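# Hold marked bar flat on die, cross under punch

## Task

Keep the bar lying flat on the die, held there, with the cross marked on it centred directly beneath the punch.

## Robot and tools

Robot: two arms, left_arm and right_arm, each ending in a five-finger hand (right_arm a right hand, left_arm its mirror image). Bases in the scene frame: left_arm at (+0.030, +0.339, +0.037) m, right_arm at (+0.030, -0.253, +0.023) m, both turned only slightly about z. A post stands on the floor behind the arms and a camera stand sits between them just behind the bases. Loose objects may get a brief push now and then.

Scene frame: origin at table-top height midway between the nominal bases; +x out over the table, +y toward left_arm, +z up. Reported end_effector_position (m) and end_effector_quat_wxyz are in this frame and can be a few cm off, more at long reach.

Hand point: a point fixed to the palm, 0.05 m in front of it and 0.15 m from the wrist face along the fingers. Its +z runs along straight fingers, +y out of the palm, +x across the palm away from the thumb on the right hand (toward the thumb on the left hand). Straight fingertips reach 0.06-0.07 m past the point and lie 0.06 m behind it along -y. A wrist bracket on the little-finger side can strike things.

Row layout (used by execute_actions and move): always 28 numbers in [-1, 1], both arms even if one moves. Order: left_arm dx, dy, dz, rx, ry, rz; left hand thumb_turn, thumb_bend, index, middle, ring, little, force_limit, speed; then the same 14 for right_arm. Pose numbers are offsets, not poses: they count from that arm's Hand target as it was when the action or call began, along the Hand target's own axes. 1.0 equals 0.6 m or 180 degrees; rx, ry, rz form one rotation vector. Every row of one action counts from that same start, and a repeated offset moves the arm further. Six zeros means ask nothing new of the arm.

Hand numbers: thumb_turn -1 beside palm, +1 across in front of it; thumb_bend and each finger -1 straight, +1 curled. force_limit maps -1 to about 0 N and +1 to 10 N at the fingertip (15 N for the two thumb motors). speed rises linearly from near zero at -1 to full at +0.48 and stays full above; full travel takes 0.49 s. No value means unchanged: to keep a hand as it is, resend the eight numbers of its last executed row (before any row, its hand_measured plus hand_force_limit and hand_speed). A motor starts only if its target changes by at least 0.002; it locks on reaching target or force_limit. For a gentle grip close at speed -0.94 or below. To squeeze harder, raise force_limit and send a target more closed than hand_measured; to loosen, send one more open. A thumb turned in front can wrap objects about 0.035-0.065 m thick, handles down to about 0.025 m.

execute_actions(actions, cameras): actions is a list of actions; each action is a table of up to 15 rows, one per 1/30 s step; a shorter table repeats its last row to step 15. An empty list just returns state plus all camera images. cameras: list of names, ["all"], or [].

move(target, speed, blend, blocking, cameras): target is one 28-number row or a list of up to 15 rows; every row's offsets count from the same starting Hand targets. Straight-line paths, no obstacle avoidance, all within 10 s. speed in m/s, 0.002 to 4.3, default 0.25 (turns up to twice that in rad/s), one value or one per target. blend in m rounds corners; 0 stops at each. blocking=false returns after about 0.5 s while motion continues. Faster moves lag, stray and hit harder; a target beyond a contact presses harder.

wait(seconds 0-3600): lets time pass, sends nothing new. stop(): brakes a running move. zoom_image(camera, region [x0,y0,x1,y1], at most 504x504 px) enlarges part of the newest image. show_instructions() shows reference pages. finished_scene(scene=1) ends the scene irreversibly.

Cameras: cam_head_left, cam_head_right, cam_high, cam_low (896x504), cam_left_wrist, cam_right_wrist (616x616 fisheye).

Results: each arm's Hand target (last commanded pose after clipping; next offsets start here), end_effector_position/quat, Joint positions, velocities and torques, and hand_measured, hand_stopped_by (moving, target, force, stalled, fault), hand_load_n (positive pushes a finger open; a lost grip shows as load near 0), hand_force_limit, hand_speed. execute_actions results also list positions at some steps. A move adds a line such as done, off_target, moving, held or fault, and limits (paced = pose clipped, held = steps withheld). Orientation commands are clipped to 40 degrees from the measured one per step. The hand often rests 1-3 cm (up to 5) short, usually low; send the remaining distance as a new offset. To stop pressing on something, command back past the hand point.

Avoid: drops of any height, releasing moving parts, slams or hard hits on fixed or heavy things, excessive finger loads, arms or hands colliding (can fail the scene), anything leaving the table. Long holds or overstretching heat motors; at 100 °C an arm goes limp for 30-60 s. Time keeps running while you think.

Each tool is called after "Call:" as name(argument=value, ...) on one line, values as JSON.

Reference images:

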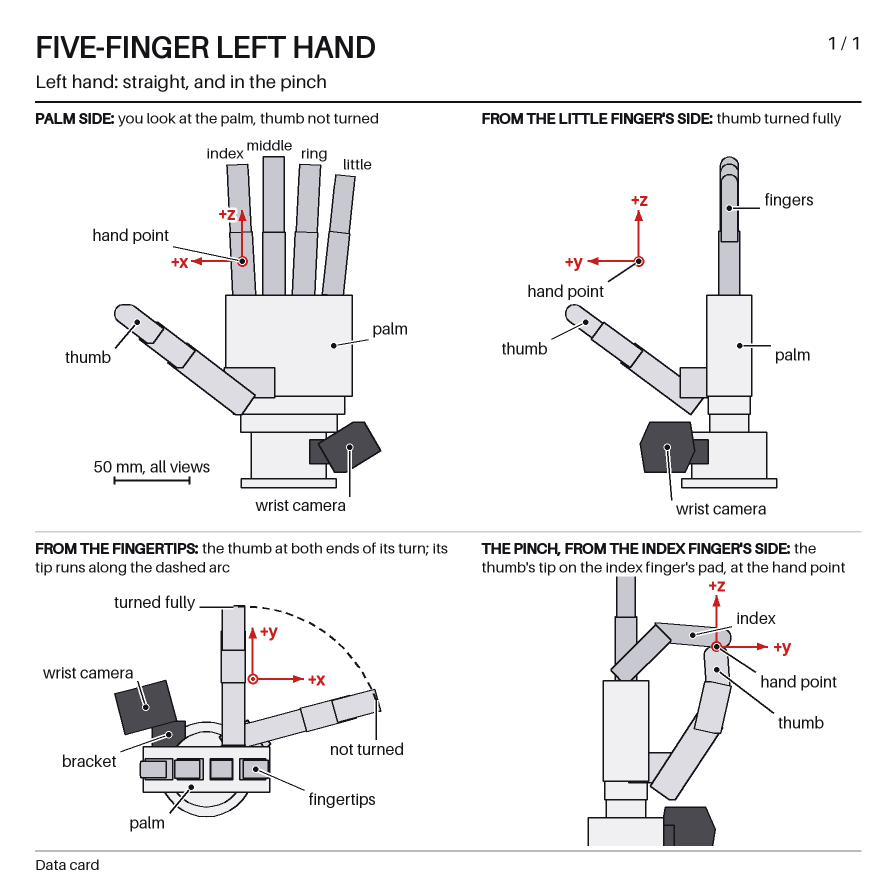

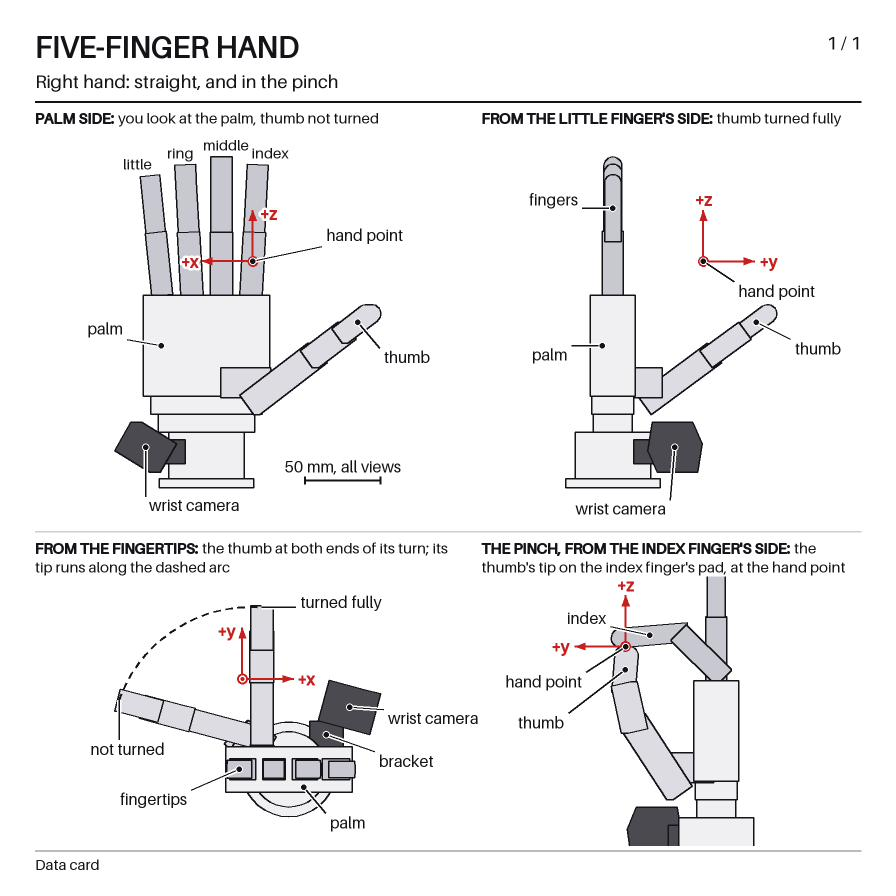

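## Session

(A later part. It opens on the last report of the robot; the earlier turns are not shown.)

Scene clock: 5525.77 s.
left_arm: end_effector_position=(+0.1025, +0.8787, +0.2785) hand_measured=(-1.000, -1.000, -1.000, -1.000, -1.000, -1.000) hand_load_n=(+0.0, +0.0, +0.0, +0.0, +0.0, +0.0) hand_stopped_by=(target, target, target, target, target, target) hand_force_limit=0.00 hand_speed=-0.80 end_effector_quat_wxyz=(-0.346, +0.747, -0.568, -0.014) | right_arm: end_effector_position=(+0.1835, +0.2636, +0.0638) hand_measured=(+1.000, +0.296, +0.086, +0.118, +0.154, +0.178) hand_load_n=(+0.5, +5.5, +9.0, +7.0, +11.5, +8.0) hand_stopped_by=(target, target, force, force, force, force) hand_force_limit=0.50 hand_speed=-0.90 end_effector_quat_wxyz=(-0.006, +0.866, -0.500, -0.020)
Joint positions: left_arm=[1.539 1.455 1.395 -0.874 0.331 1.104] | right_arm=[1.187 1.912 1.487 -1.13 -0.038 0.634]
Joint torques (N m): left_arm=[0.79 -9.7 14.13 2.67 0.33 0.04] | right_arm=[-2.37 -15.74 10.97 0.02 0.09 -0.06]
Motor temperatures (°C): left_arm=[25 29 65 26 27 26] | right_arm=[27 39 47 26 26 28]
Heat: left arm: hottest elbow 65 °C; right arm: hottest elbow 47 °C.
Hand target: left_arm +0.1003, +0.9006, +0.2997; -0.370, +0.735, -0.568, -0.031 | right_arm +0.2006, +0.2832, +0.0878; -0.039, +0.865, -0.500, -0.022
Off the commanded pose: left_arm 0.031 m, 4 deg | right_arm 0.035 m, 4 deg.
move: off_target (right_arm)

Call:
execute_actions(actions=[], cameras=["cam_low","cam_high","cam_right_wrist"])

Call:
zoom_image(camera="cam_high", region=[345, 155, 400, 210])

Call:
zoom_image(camera="cam_low", region=[345, 265, 415, 325])

Call:
zoom_image(camera="cam_right_wrist", region=[320, 0, 440, 80])

Scene clock: 5537.73 s.
left_arm: end_effector_position=(+0.1025, +0.8787, +0.2785) hand_measured=(-1.000, -1.000, -1.000, -1.000, -1.000, -1.000) hand_load_n=(+0.0, +0.0, +0.0, +0.0, +0.0, -0.5) hand_stopped_by=(target, target, target, target, target, target) hand_force_limit=0.00 hand_speed=-0.80 end_effector_quat_wxyz=(-0.346, +0.747, -0.568, -0.014) | right_arm: end_effector_position=(+0.1835, +0.2636, +0.0638) hand_measured=(+1.000, +0.296, +0.086, +0.118, +0.154, +0.178) hand_load_n=(+0.5, +5.5, +9.0, +7.0, +11.5, +8.0) hand_stopped_by=(target, target, force, force, force, force) hand_force_limit=0.50 hand_speed=-0.90 end_effector_quat_wxyz=(-0.006, +0.866, -0.500, -0.020)
Joint positions: left_arm=[1.539 1.455 1.395 -0.874 0.331 1.104] | right_arm=[1.187 1.912 1.487 -1.13 -0.038 0.634]
Joint velocities: within noise
Joint torques (N m): left_arm=[0.79 -9.7 14.15 2.66 0.34 0.04] | right_arm=[-2.96 -15.09 11 0.2 0.06 -0.07]
Motor temperatures (°C): left_arm=[25 29 65 26 27 26] | right_arm=[27 40 48 26 26 28]
Heat: left arm: hottest elbow 65 °C; right arm: hottest elbow 48 °C.
Hand target: left_arm +0.1003, +0.9006, +0.2997; -0.370, +0.735, -0.568, -0.031 | right_arm +0.2006, +0.2832, +0.0878; -0.039, +0.865, -0.500, -0.022
Off the commanded pose: left_arm 0.031 m, 4 deg | right_arm 0.035 m, 4 deg.
camera_calibration:
cam_right_wrist: T_world_to_cam=[[-0.68214, -0.73093, 0.02097, 0.31041], [-0.61636, 0.59018, 0.52133, -0.07186], [-0.39343, 0.3427, -0.8531, 0.15269]] pos_world=[0.22753, 0.21697, 0.16122]
Images, in order (width x height): cam_high 896x504, cam_low 896x504, cam_right_wrist 616x616.

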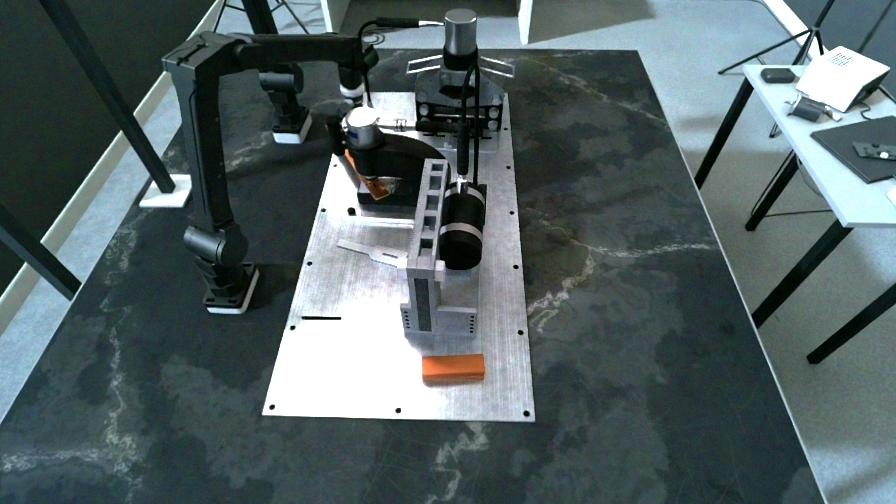

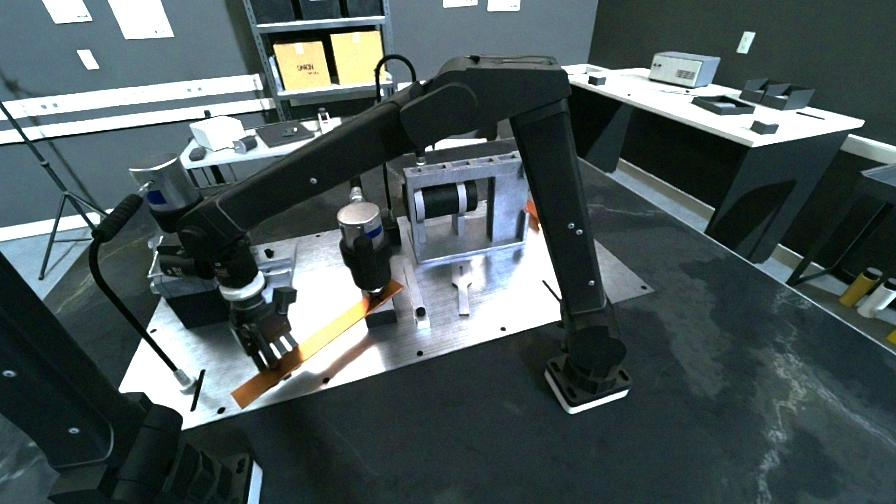

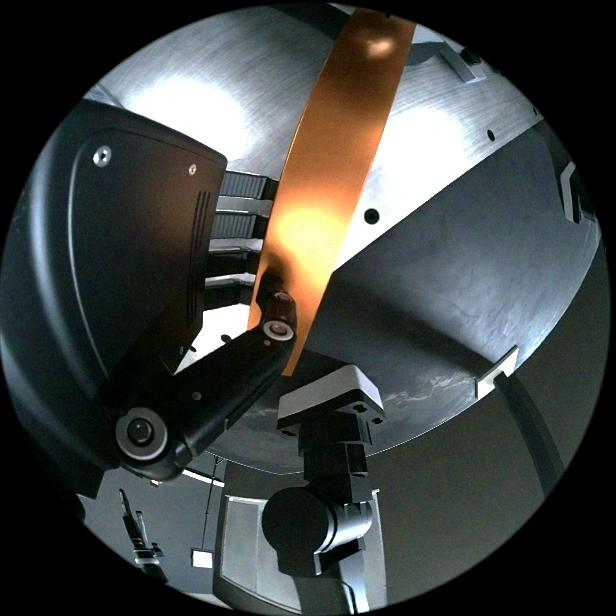

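Scaled by 9.164.

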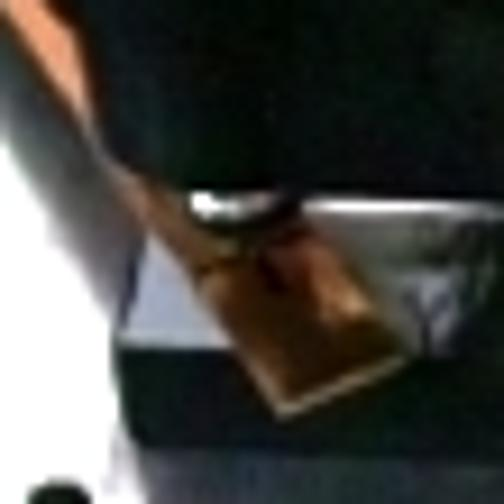

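Scaled by 7.200.

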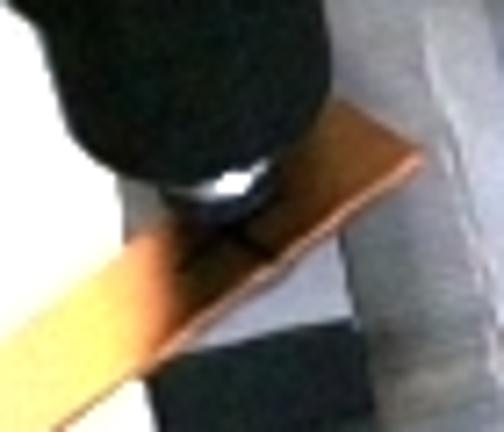

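Scaled by 4.200 from the camera's image (finer frame: 880x880).

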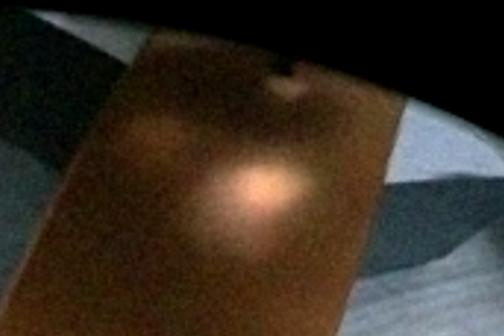

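Call:
move(target=[0,0,0,0,0,0,-1,-1,-1,-1,-1,-1,0,-0.8,-0.0004,-0.0004,0.0067,0,0,0,1,0.3,0.35,0.4,0.45,0.5,0.5,-0.9], speed=0.04)

Scene clock: 5609.10 s.
left_arm: end_effector_position=(+0.1025, +0.8787, +0.2785) hand_measured=(-1.000, -1.000, -1.000, -1.000, -1.000, -1.000) hand_load_n=(+0.0, -0.5, +0.0, +0.5, +0.0, +0.0) hand_stopped_by=(target, target, target, target, target, target) hand_force_limit=0.00 hand_speed=-0.80 end_effector_quat_wxyz=(-0.346, +0.747, -0.568, -0.014) | right_arm: end_effector_position=(+0.1840, +0.2648, +0.0627) hand_measured=(+1.000, +0.296, +0.086, +0.118, +0.154, +0.178) hand_load_n=(+0.5, +5.5, +9.5, +7.0, +10.0, +7.0) hand_stopped_by=(target, target, force, force, force, force) hand_force_limit=0.50 hand_speed=-0.90 end_effector_quat_wxyz=(-0.008, +0.866, -0.500, -0.020)
Joint positions: left_arm=[1.539 1.455 1.395 -0.874 0.331 1.104] | right_arm=[1.187 1.914 1.487 -1.124 -0.038 0.634]
Joint torques (N m): left_arm=[0.79 -9.7 14.15 2.66 0.33 0.04] | right_arm=[-2.9 -14.8 10.65 0.32 0.09 -0.08]
Motor temperatures (°C): left_arm=[25 29 66 26 27 26] | right_arm=[27 40 50 26 26 28]
Heat: left arm: hottest elbow 66 °C; right arm: hottest elbow 50 °C.
Hand target: left_arm +0.1003, +0.9006, +0.2997; -0.370, +0.735, -0.568, -0.031 | right_arm +0.2007, +0.2839, +0.0839; -0.039, +0.865, -0.500, -0.022
Off the commanded pose: left_arm 0.031 m, 4 deg | right_arm 0.033 m, 4 deg.
move: off_target (right_arm)

Call:
execute_actions(actions=[], cameras=["cam_low","cam_high"])

Scene clock: 5628.67 s.
left_arm: end_effector_position=(+0.1025, +0.8787, +0.2785) hand_measured=(-1.000, -1.000, -1.000, -1.000, -1.000, -1.000) hand_load_n=(+0.0, +0.0, +0.0, +0.0, +0.0, +0.0) hand_stopped_by=(target, target, target, target, target, target) hand_force_limit=0.00 hand_speed=-0.80 end_effector_quat_wxyz=(-0.346, +0.747, -0.568, -0.014) | right_arm: end_effector_position=(+0.1841, +0.2649, +0.0627) hand_measured=(+1.000, +0.296, +0.086, +0.118, +0.154, +0.178) hand_load_n=(+0.5, +5.5, +9.5, +7.0, +10.5, +7.0) hand_stopped_by=(target, target, force, force, force, force) hand_force_limit=0.50 hand_speed=-0.90 end_effector_quat_wxyz=(-0.008, +0.866, -0.500, -0.020)
Joint positions: left_arm=[1.539 1.455 1.395 -0.874 0.331 1.104] | right_arm=[1.187 1.914 1.487 -1.124 -0.038 0.634]
Joint velocities: within noise
Joint torques (N m): left_arm=[0.79 -9.76 14.15 2.66 0.33 0.04] | right_arm=[-2.26 -15.03 10.82 0.42 0.08 -0.11]
Motor temperatures (°C): left_arm=[25 29 66 26 27 26] | right_arm=[27 40 50 26 26 28]
Heat: left arm: hottest elbow 66 °C; right arm: hottest elbow 50 °C.
Hand target: left_arm +0.1003, +0.9006, +0.2997; -0.370, +0.735, -0.568, -0.031 | right_arm +0.2007, +0.2839, +0.0839; -0.040, +0.865, -0.500, -0.022
Off the commanded pose: left_arm 0.031 m, 4 deg | right_arm 0.033 m, 4 deg.
Images, in order (width x height): cam_high 896x504, cam_low 896x504.

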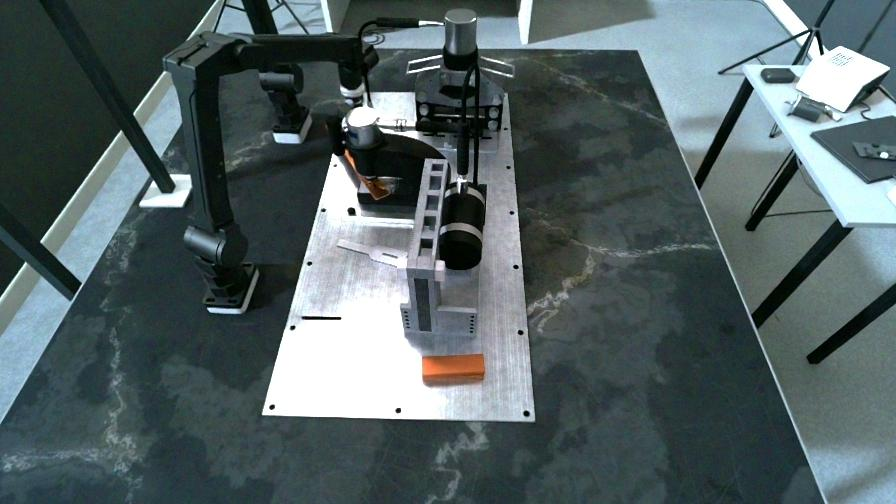

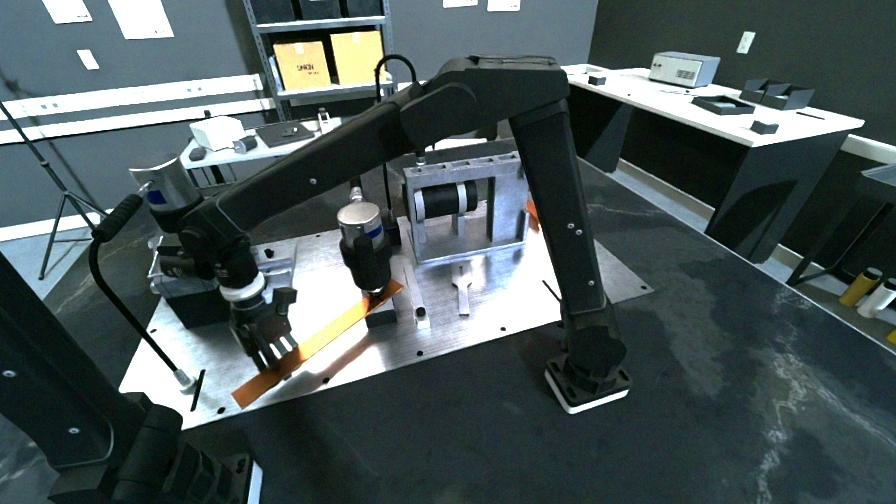

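Call:
zoom_image(camera="cam_low", region=[330, 250, 430, 350])

Call:
zoom_image(camera="cam_high", region=[330, 140, 430, 240])

Scaled by 5.040.

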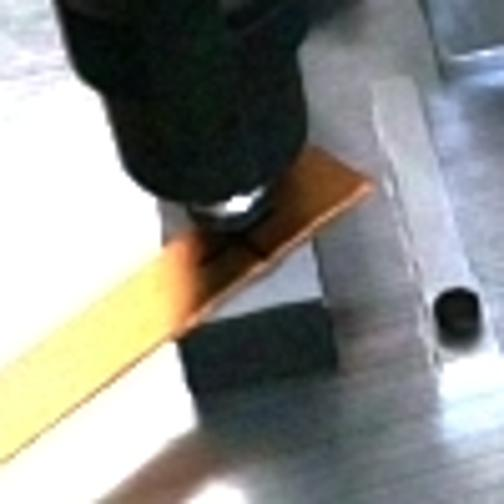

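Scaled by 5.040.

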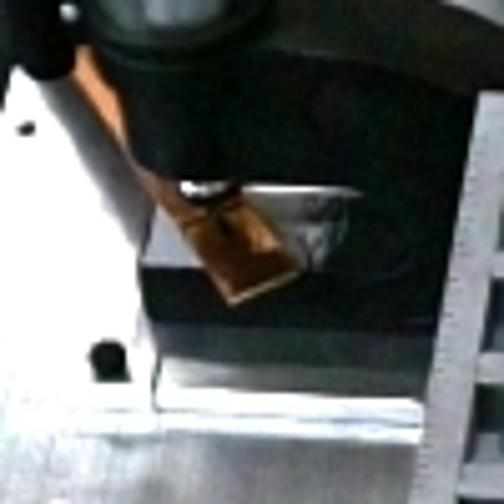

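Call:
zoom_image(camera="cam_low", region=[357, 279, 397, 319])

Call:
zoom_image(camera="cam_high", region=[354, 164, 394, 204])

Scaled by 12.600.

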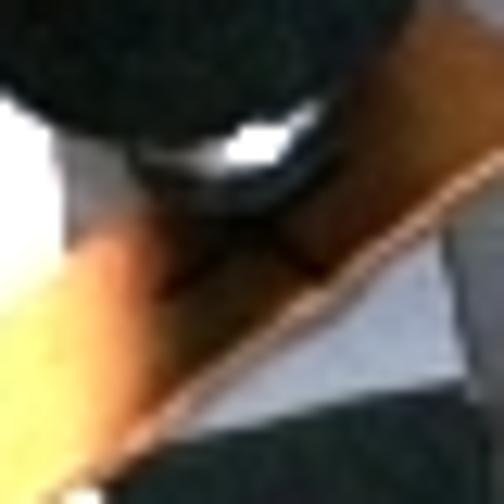

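Scaled by 12.600.

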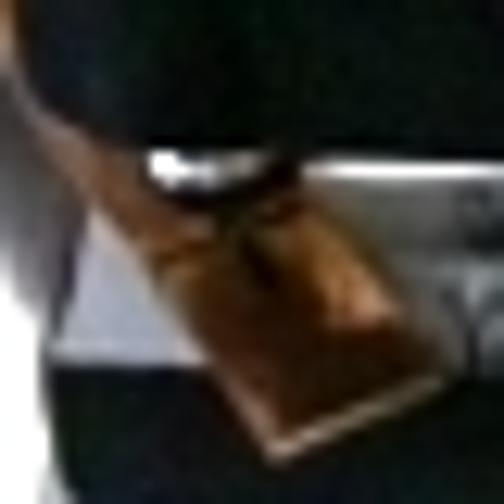

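Call:
execute_actions(actions=[])

Call:
zoom_image(camera="cam_head_left", region=[250, 200, 450, 320])

Scene clock: 5682.90 s.
left_arm: end_effector_position=(+0.1025, +0.8787, +0.2785) hand_measured=(-1.000, -1.000, -1.000, -1.000, -1.000, -1.000) hand_load_n=(+0.0, +0.0, -0.5, +0.0, +0.0, +0.0) hand_stopped_by=(target, target, target, target, target, target) hand_force_limit=0.00 hand_speed=-0.80 end_effector_quat_wxyz=(-0.346, +0.747, -0.568, -0.014) | right_arm: end_effector_position=(+0.1841, +0.2649, +0.0627) hand_measured=(+1.000, +0.296, +0.086, +0.118, +0.154, +0.178) hand_load_n=(+0.5, +5.5, +9.5, +7.0, +10.5, +7.0) hand_stopped_by=(target, target, force, force, force, force) hand_force_limit=0.50 hand_speed=-0.90 end_effector_quat_wxyz=(-0.008, +0.866, -0.500, -0.020)
Joint positions: left_arm=[1.539 1.455 1.395 -0.874 0.331 1.104] | right_arm=[1.187 1.914 1.487 -1.124 -0.038 0.634]
Joint velocities: within noise
Joint torques (N m): left_arm=[0.79 -9.7 14.15 2.66 0.33 0.04] | right_arm=[-3.25 -16.03 10.8 0.39 0.06 -0.06]
Motor temperatures (°C): left_arm=[25 29 66 26 27 26] | right_arm=[27 39 50 26 26 28]
Heat: left arm: hottest elbow 66 °C; right arm: hottest elbow 50 °C.
Hand target: left_arm +0.1003, +0.9006, +0.2997; -0.370, +0.735, -0.568, -0.031 | right_arm +0.2007, +0.2839, +0.0839; -0.040, +0.865, -0.500, -0.022
Off the commanded pose: left_arm 0.031 m, 4 deg | right_arm 0.033 m, 4 deg.
camera_calibration:
cam_left_wrist: T_world_to_cam=[[0.92793, -0.14839, 0.34193, -0.05987], [-0.13736, -0.98891, -0.05641, 0.89725], [0.34651, 0.00538, -0.93803, 0.33949]] pos_world=[0.06117, 0.87659, 0.38954]
cam_right_wrist: T_world_to_cam=[[-0.6822, -0.73096, 0.01695, 0.31211], [-0.61726, 0.5882, 0.52251, -0.07108], [-0.39191, 0.34599, -0.85247, 0.15024]] pos_world=[0.22793, 0.21797, 0.15992]

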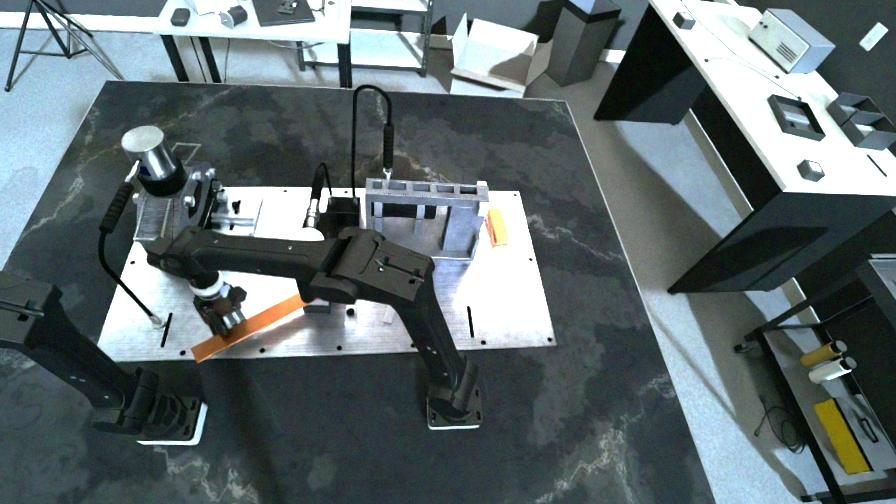

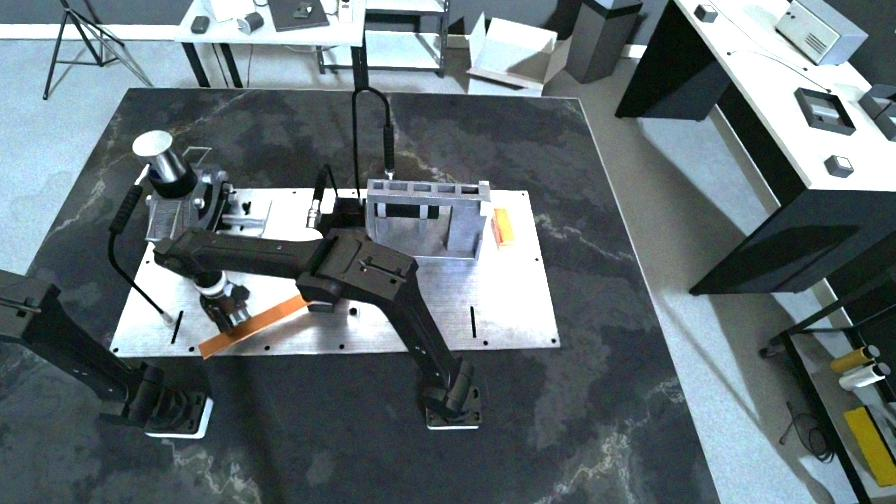

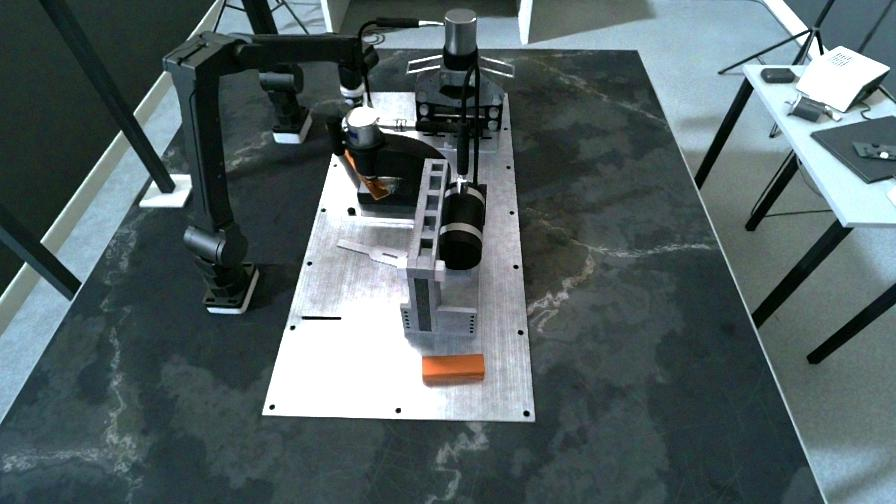

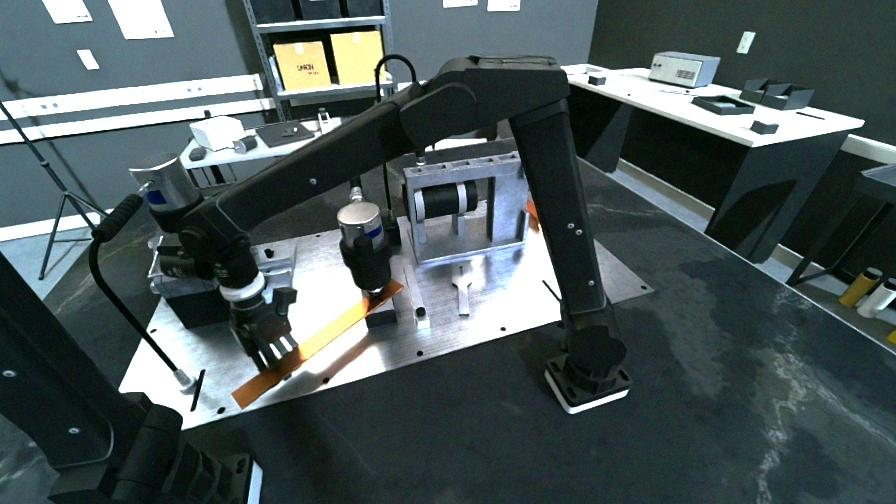

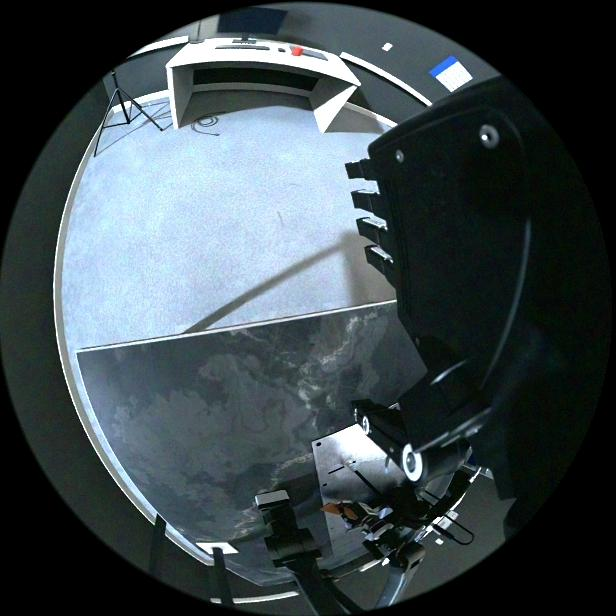

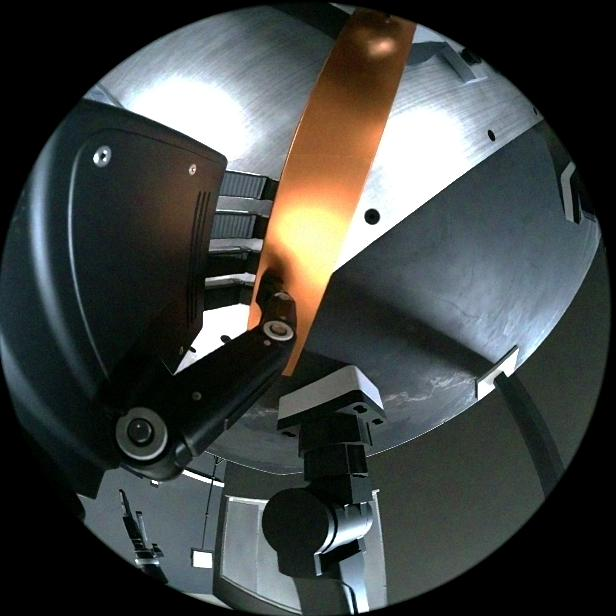

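Scaled by 2.520.

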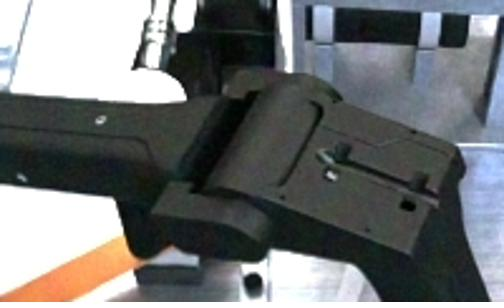

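Call:
zoom_image(camera="cam_right_wrist", region=[340, 0, 420, 80])

Call:
zoom_image(camera="cam_head_right", region=[290, 270, 350, 330])

Call:
zoom_image(camera="cam_low", region=[347, 269, 407, 329])

Call:
zoom_image(camera="cam_high", region=[344, 154, 404, 214])

Scaled by 6.300 from the camera's image (finer frame: 880x880).

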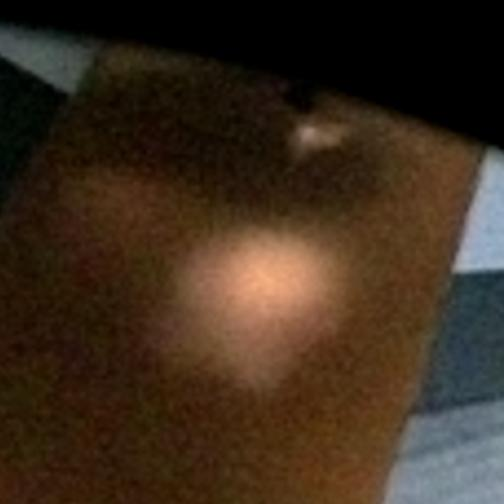

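Scaled by 8.400.

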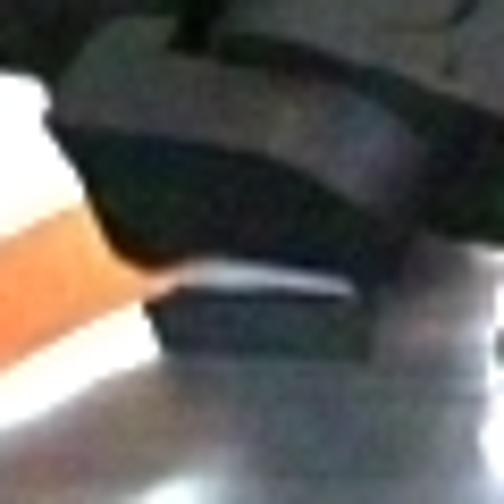

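Scaled by 8.400.

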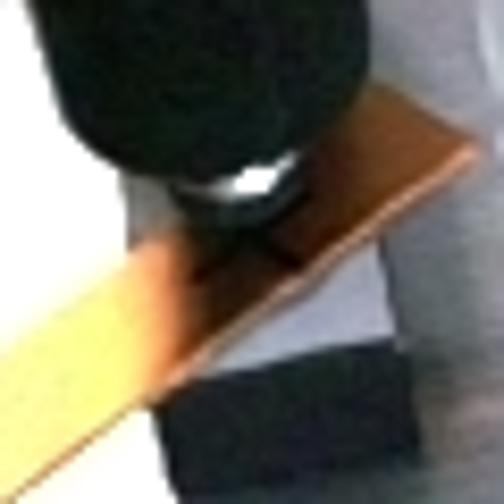

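Scaled by 8.400.

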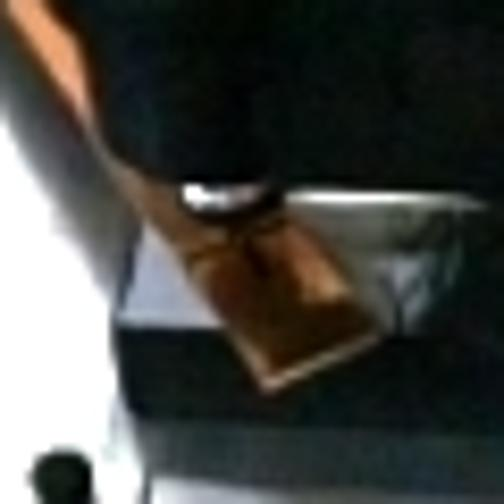

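Call:
zoom_image(camera="cam_low", region=[364, 284, 392, 312])

Call:
zoom_image(camera="cam_high", region=[360, 170, 388, 198])

Scaled by 18.000.

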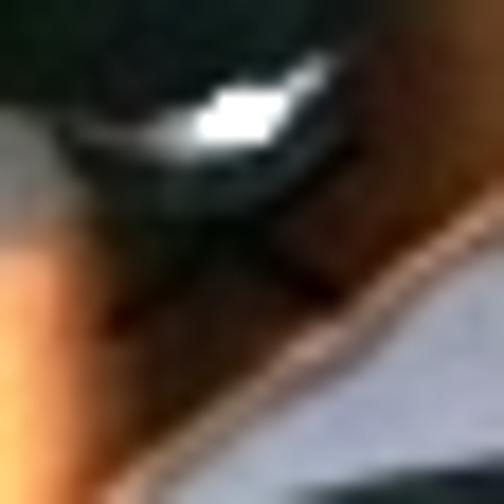

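Scaled by 18.000.

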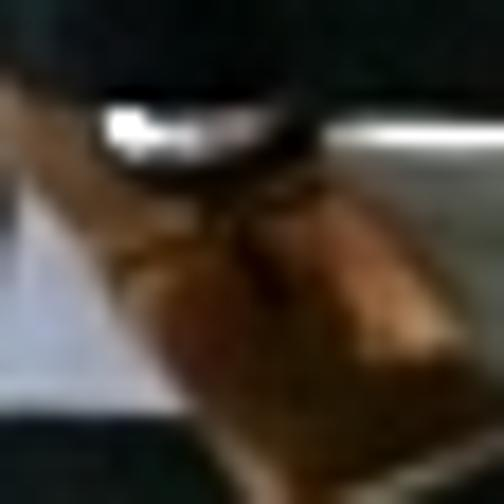

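Call:
finished_scene()

The scene is finished: the task was done.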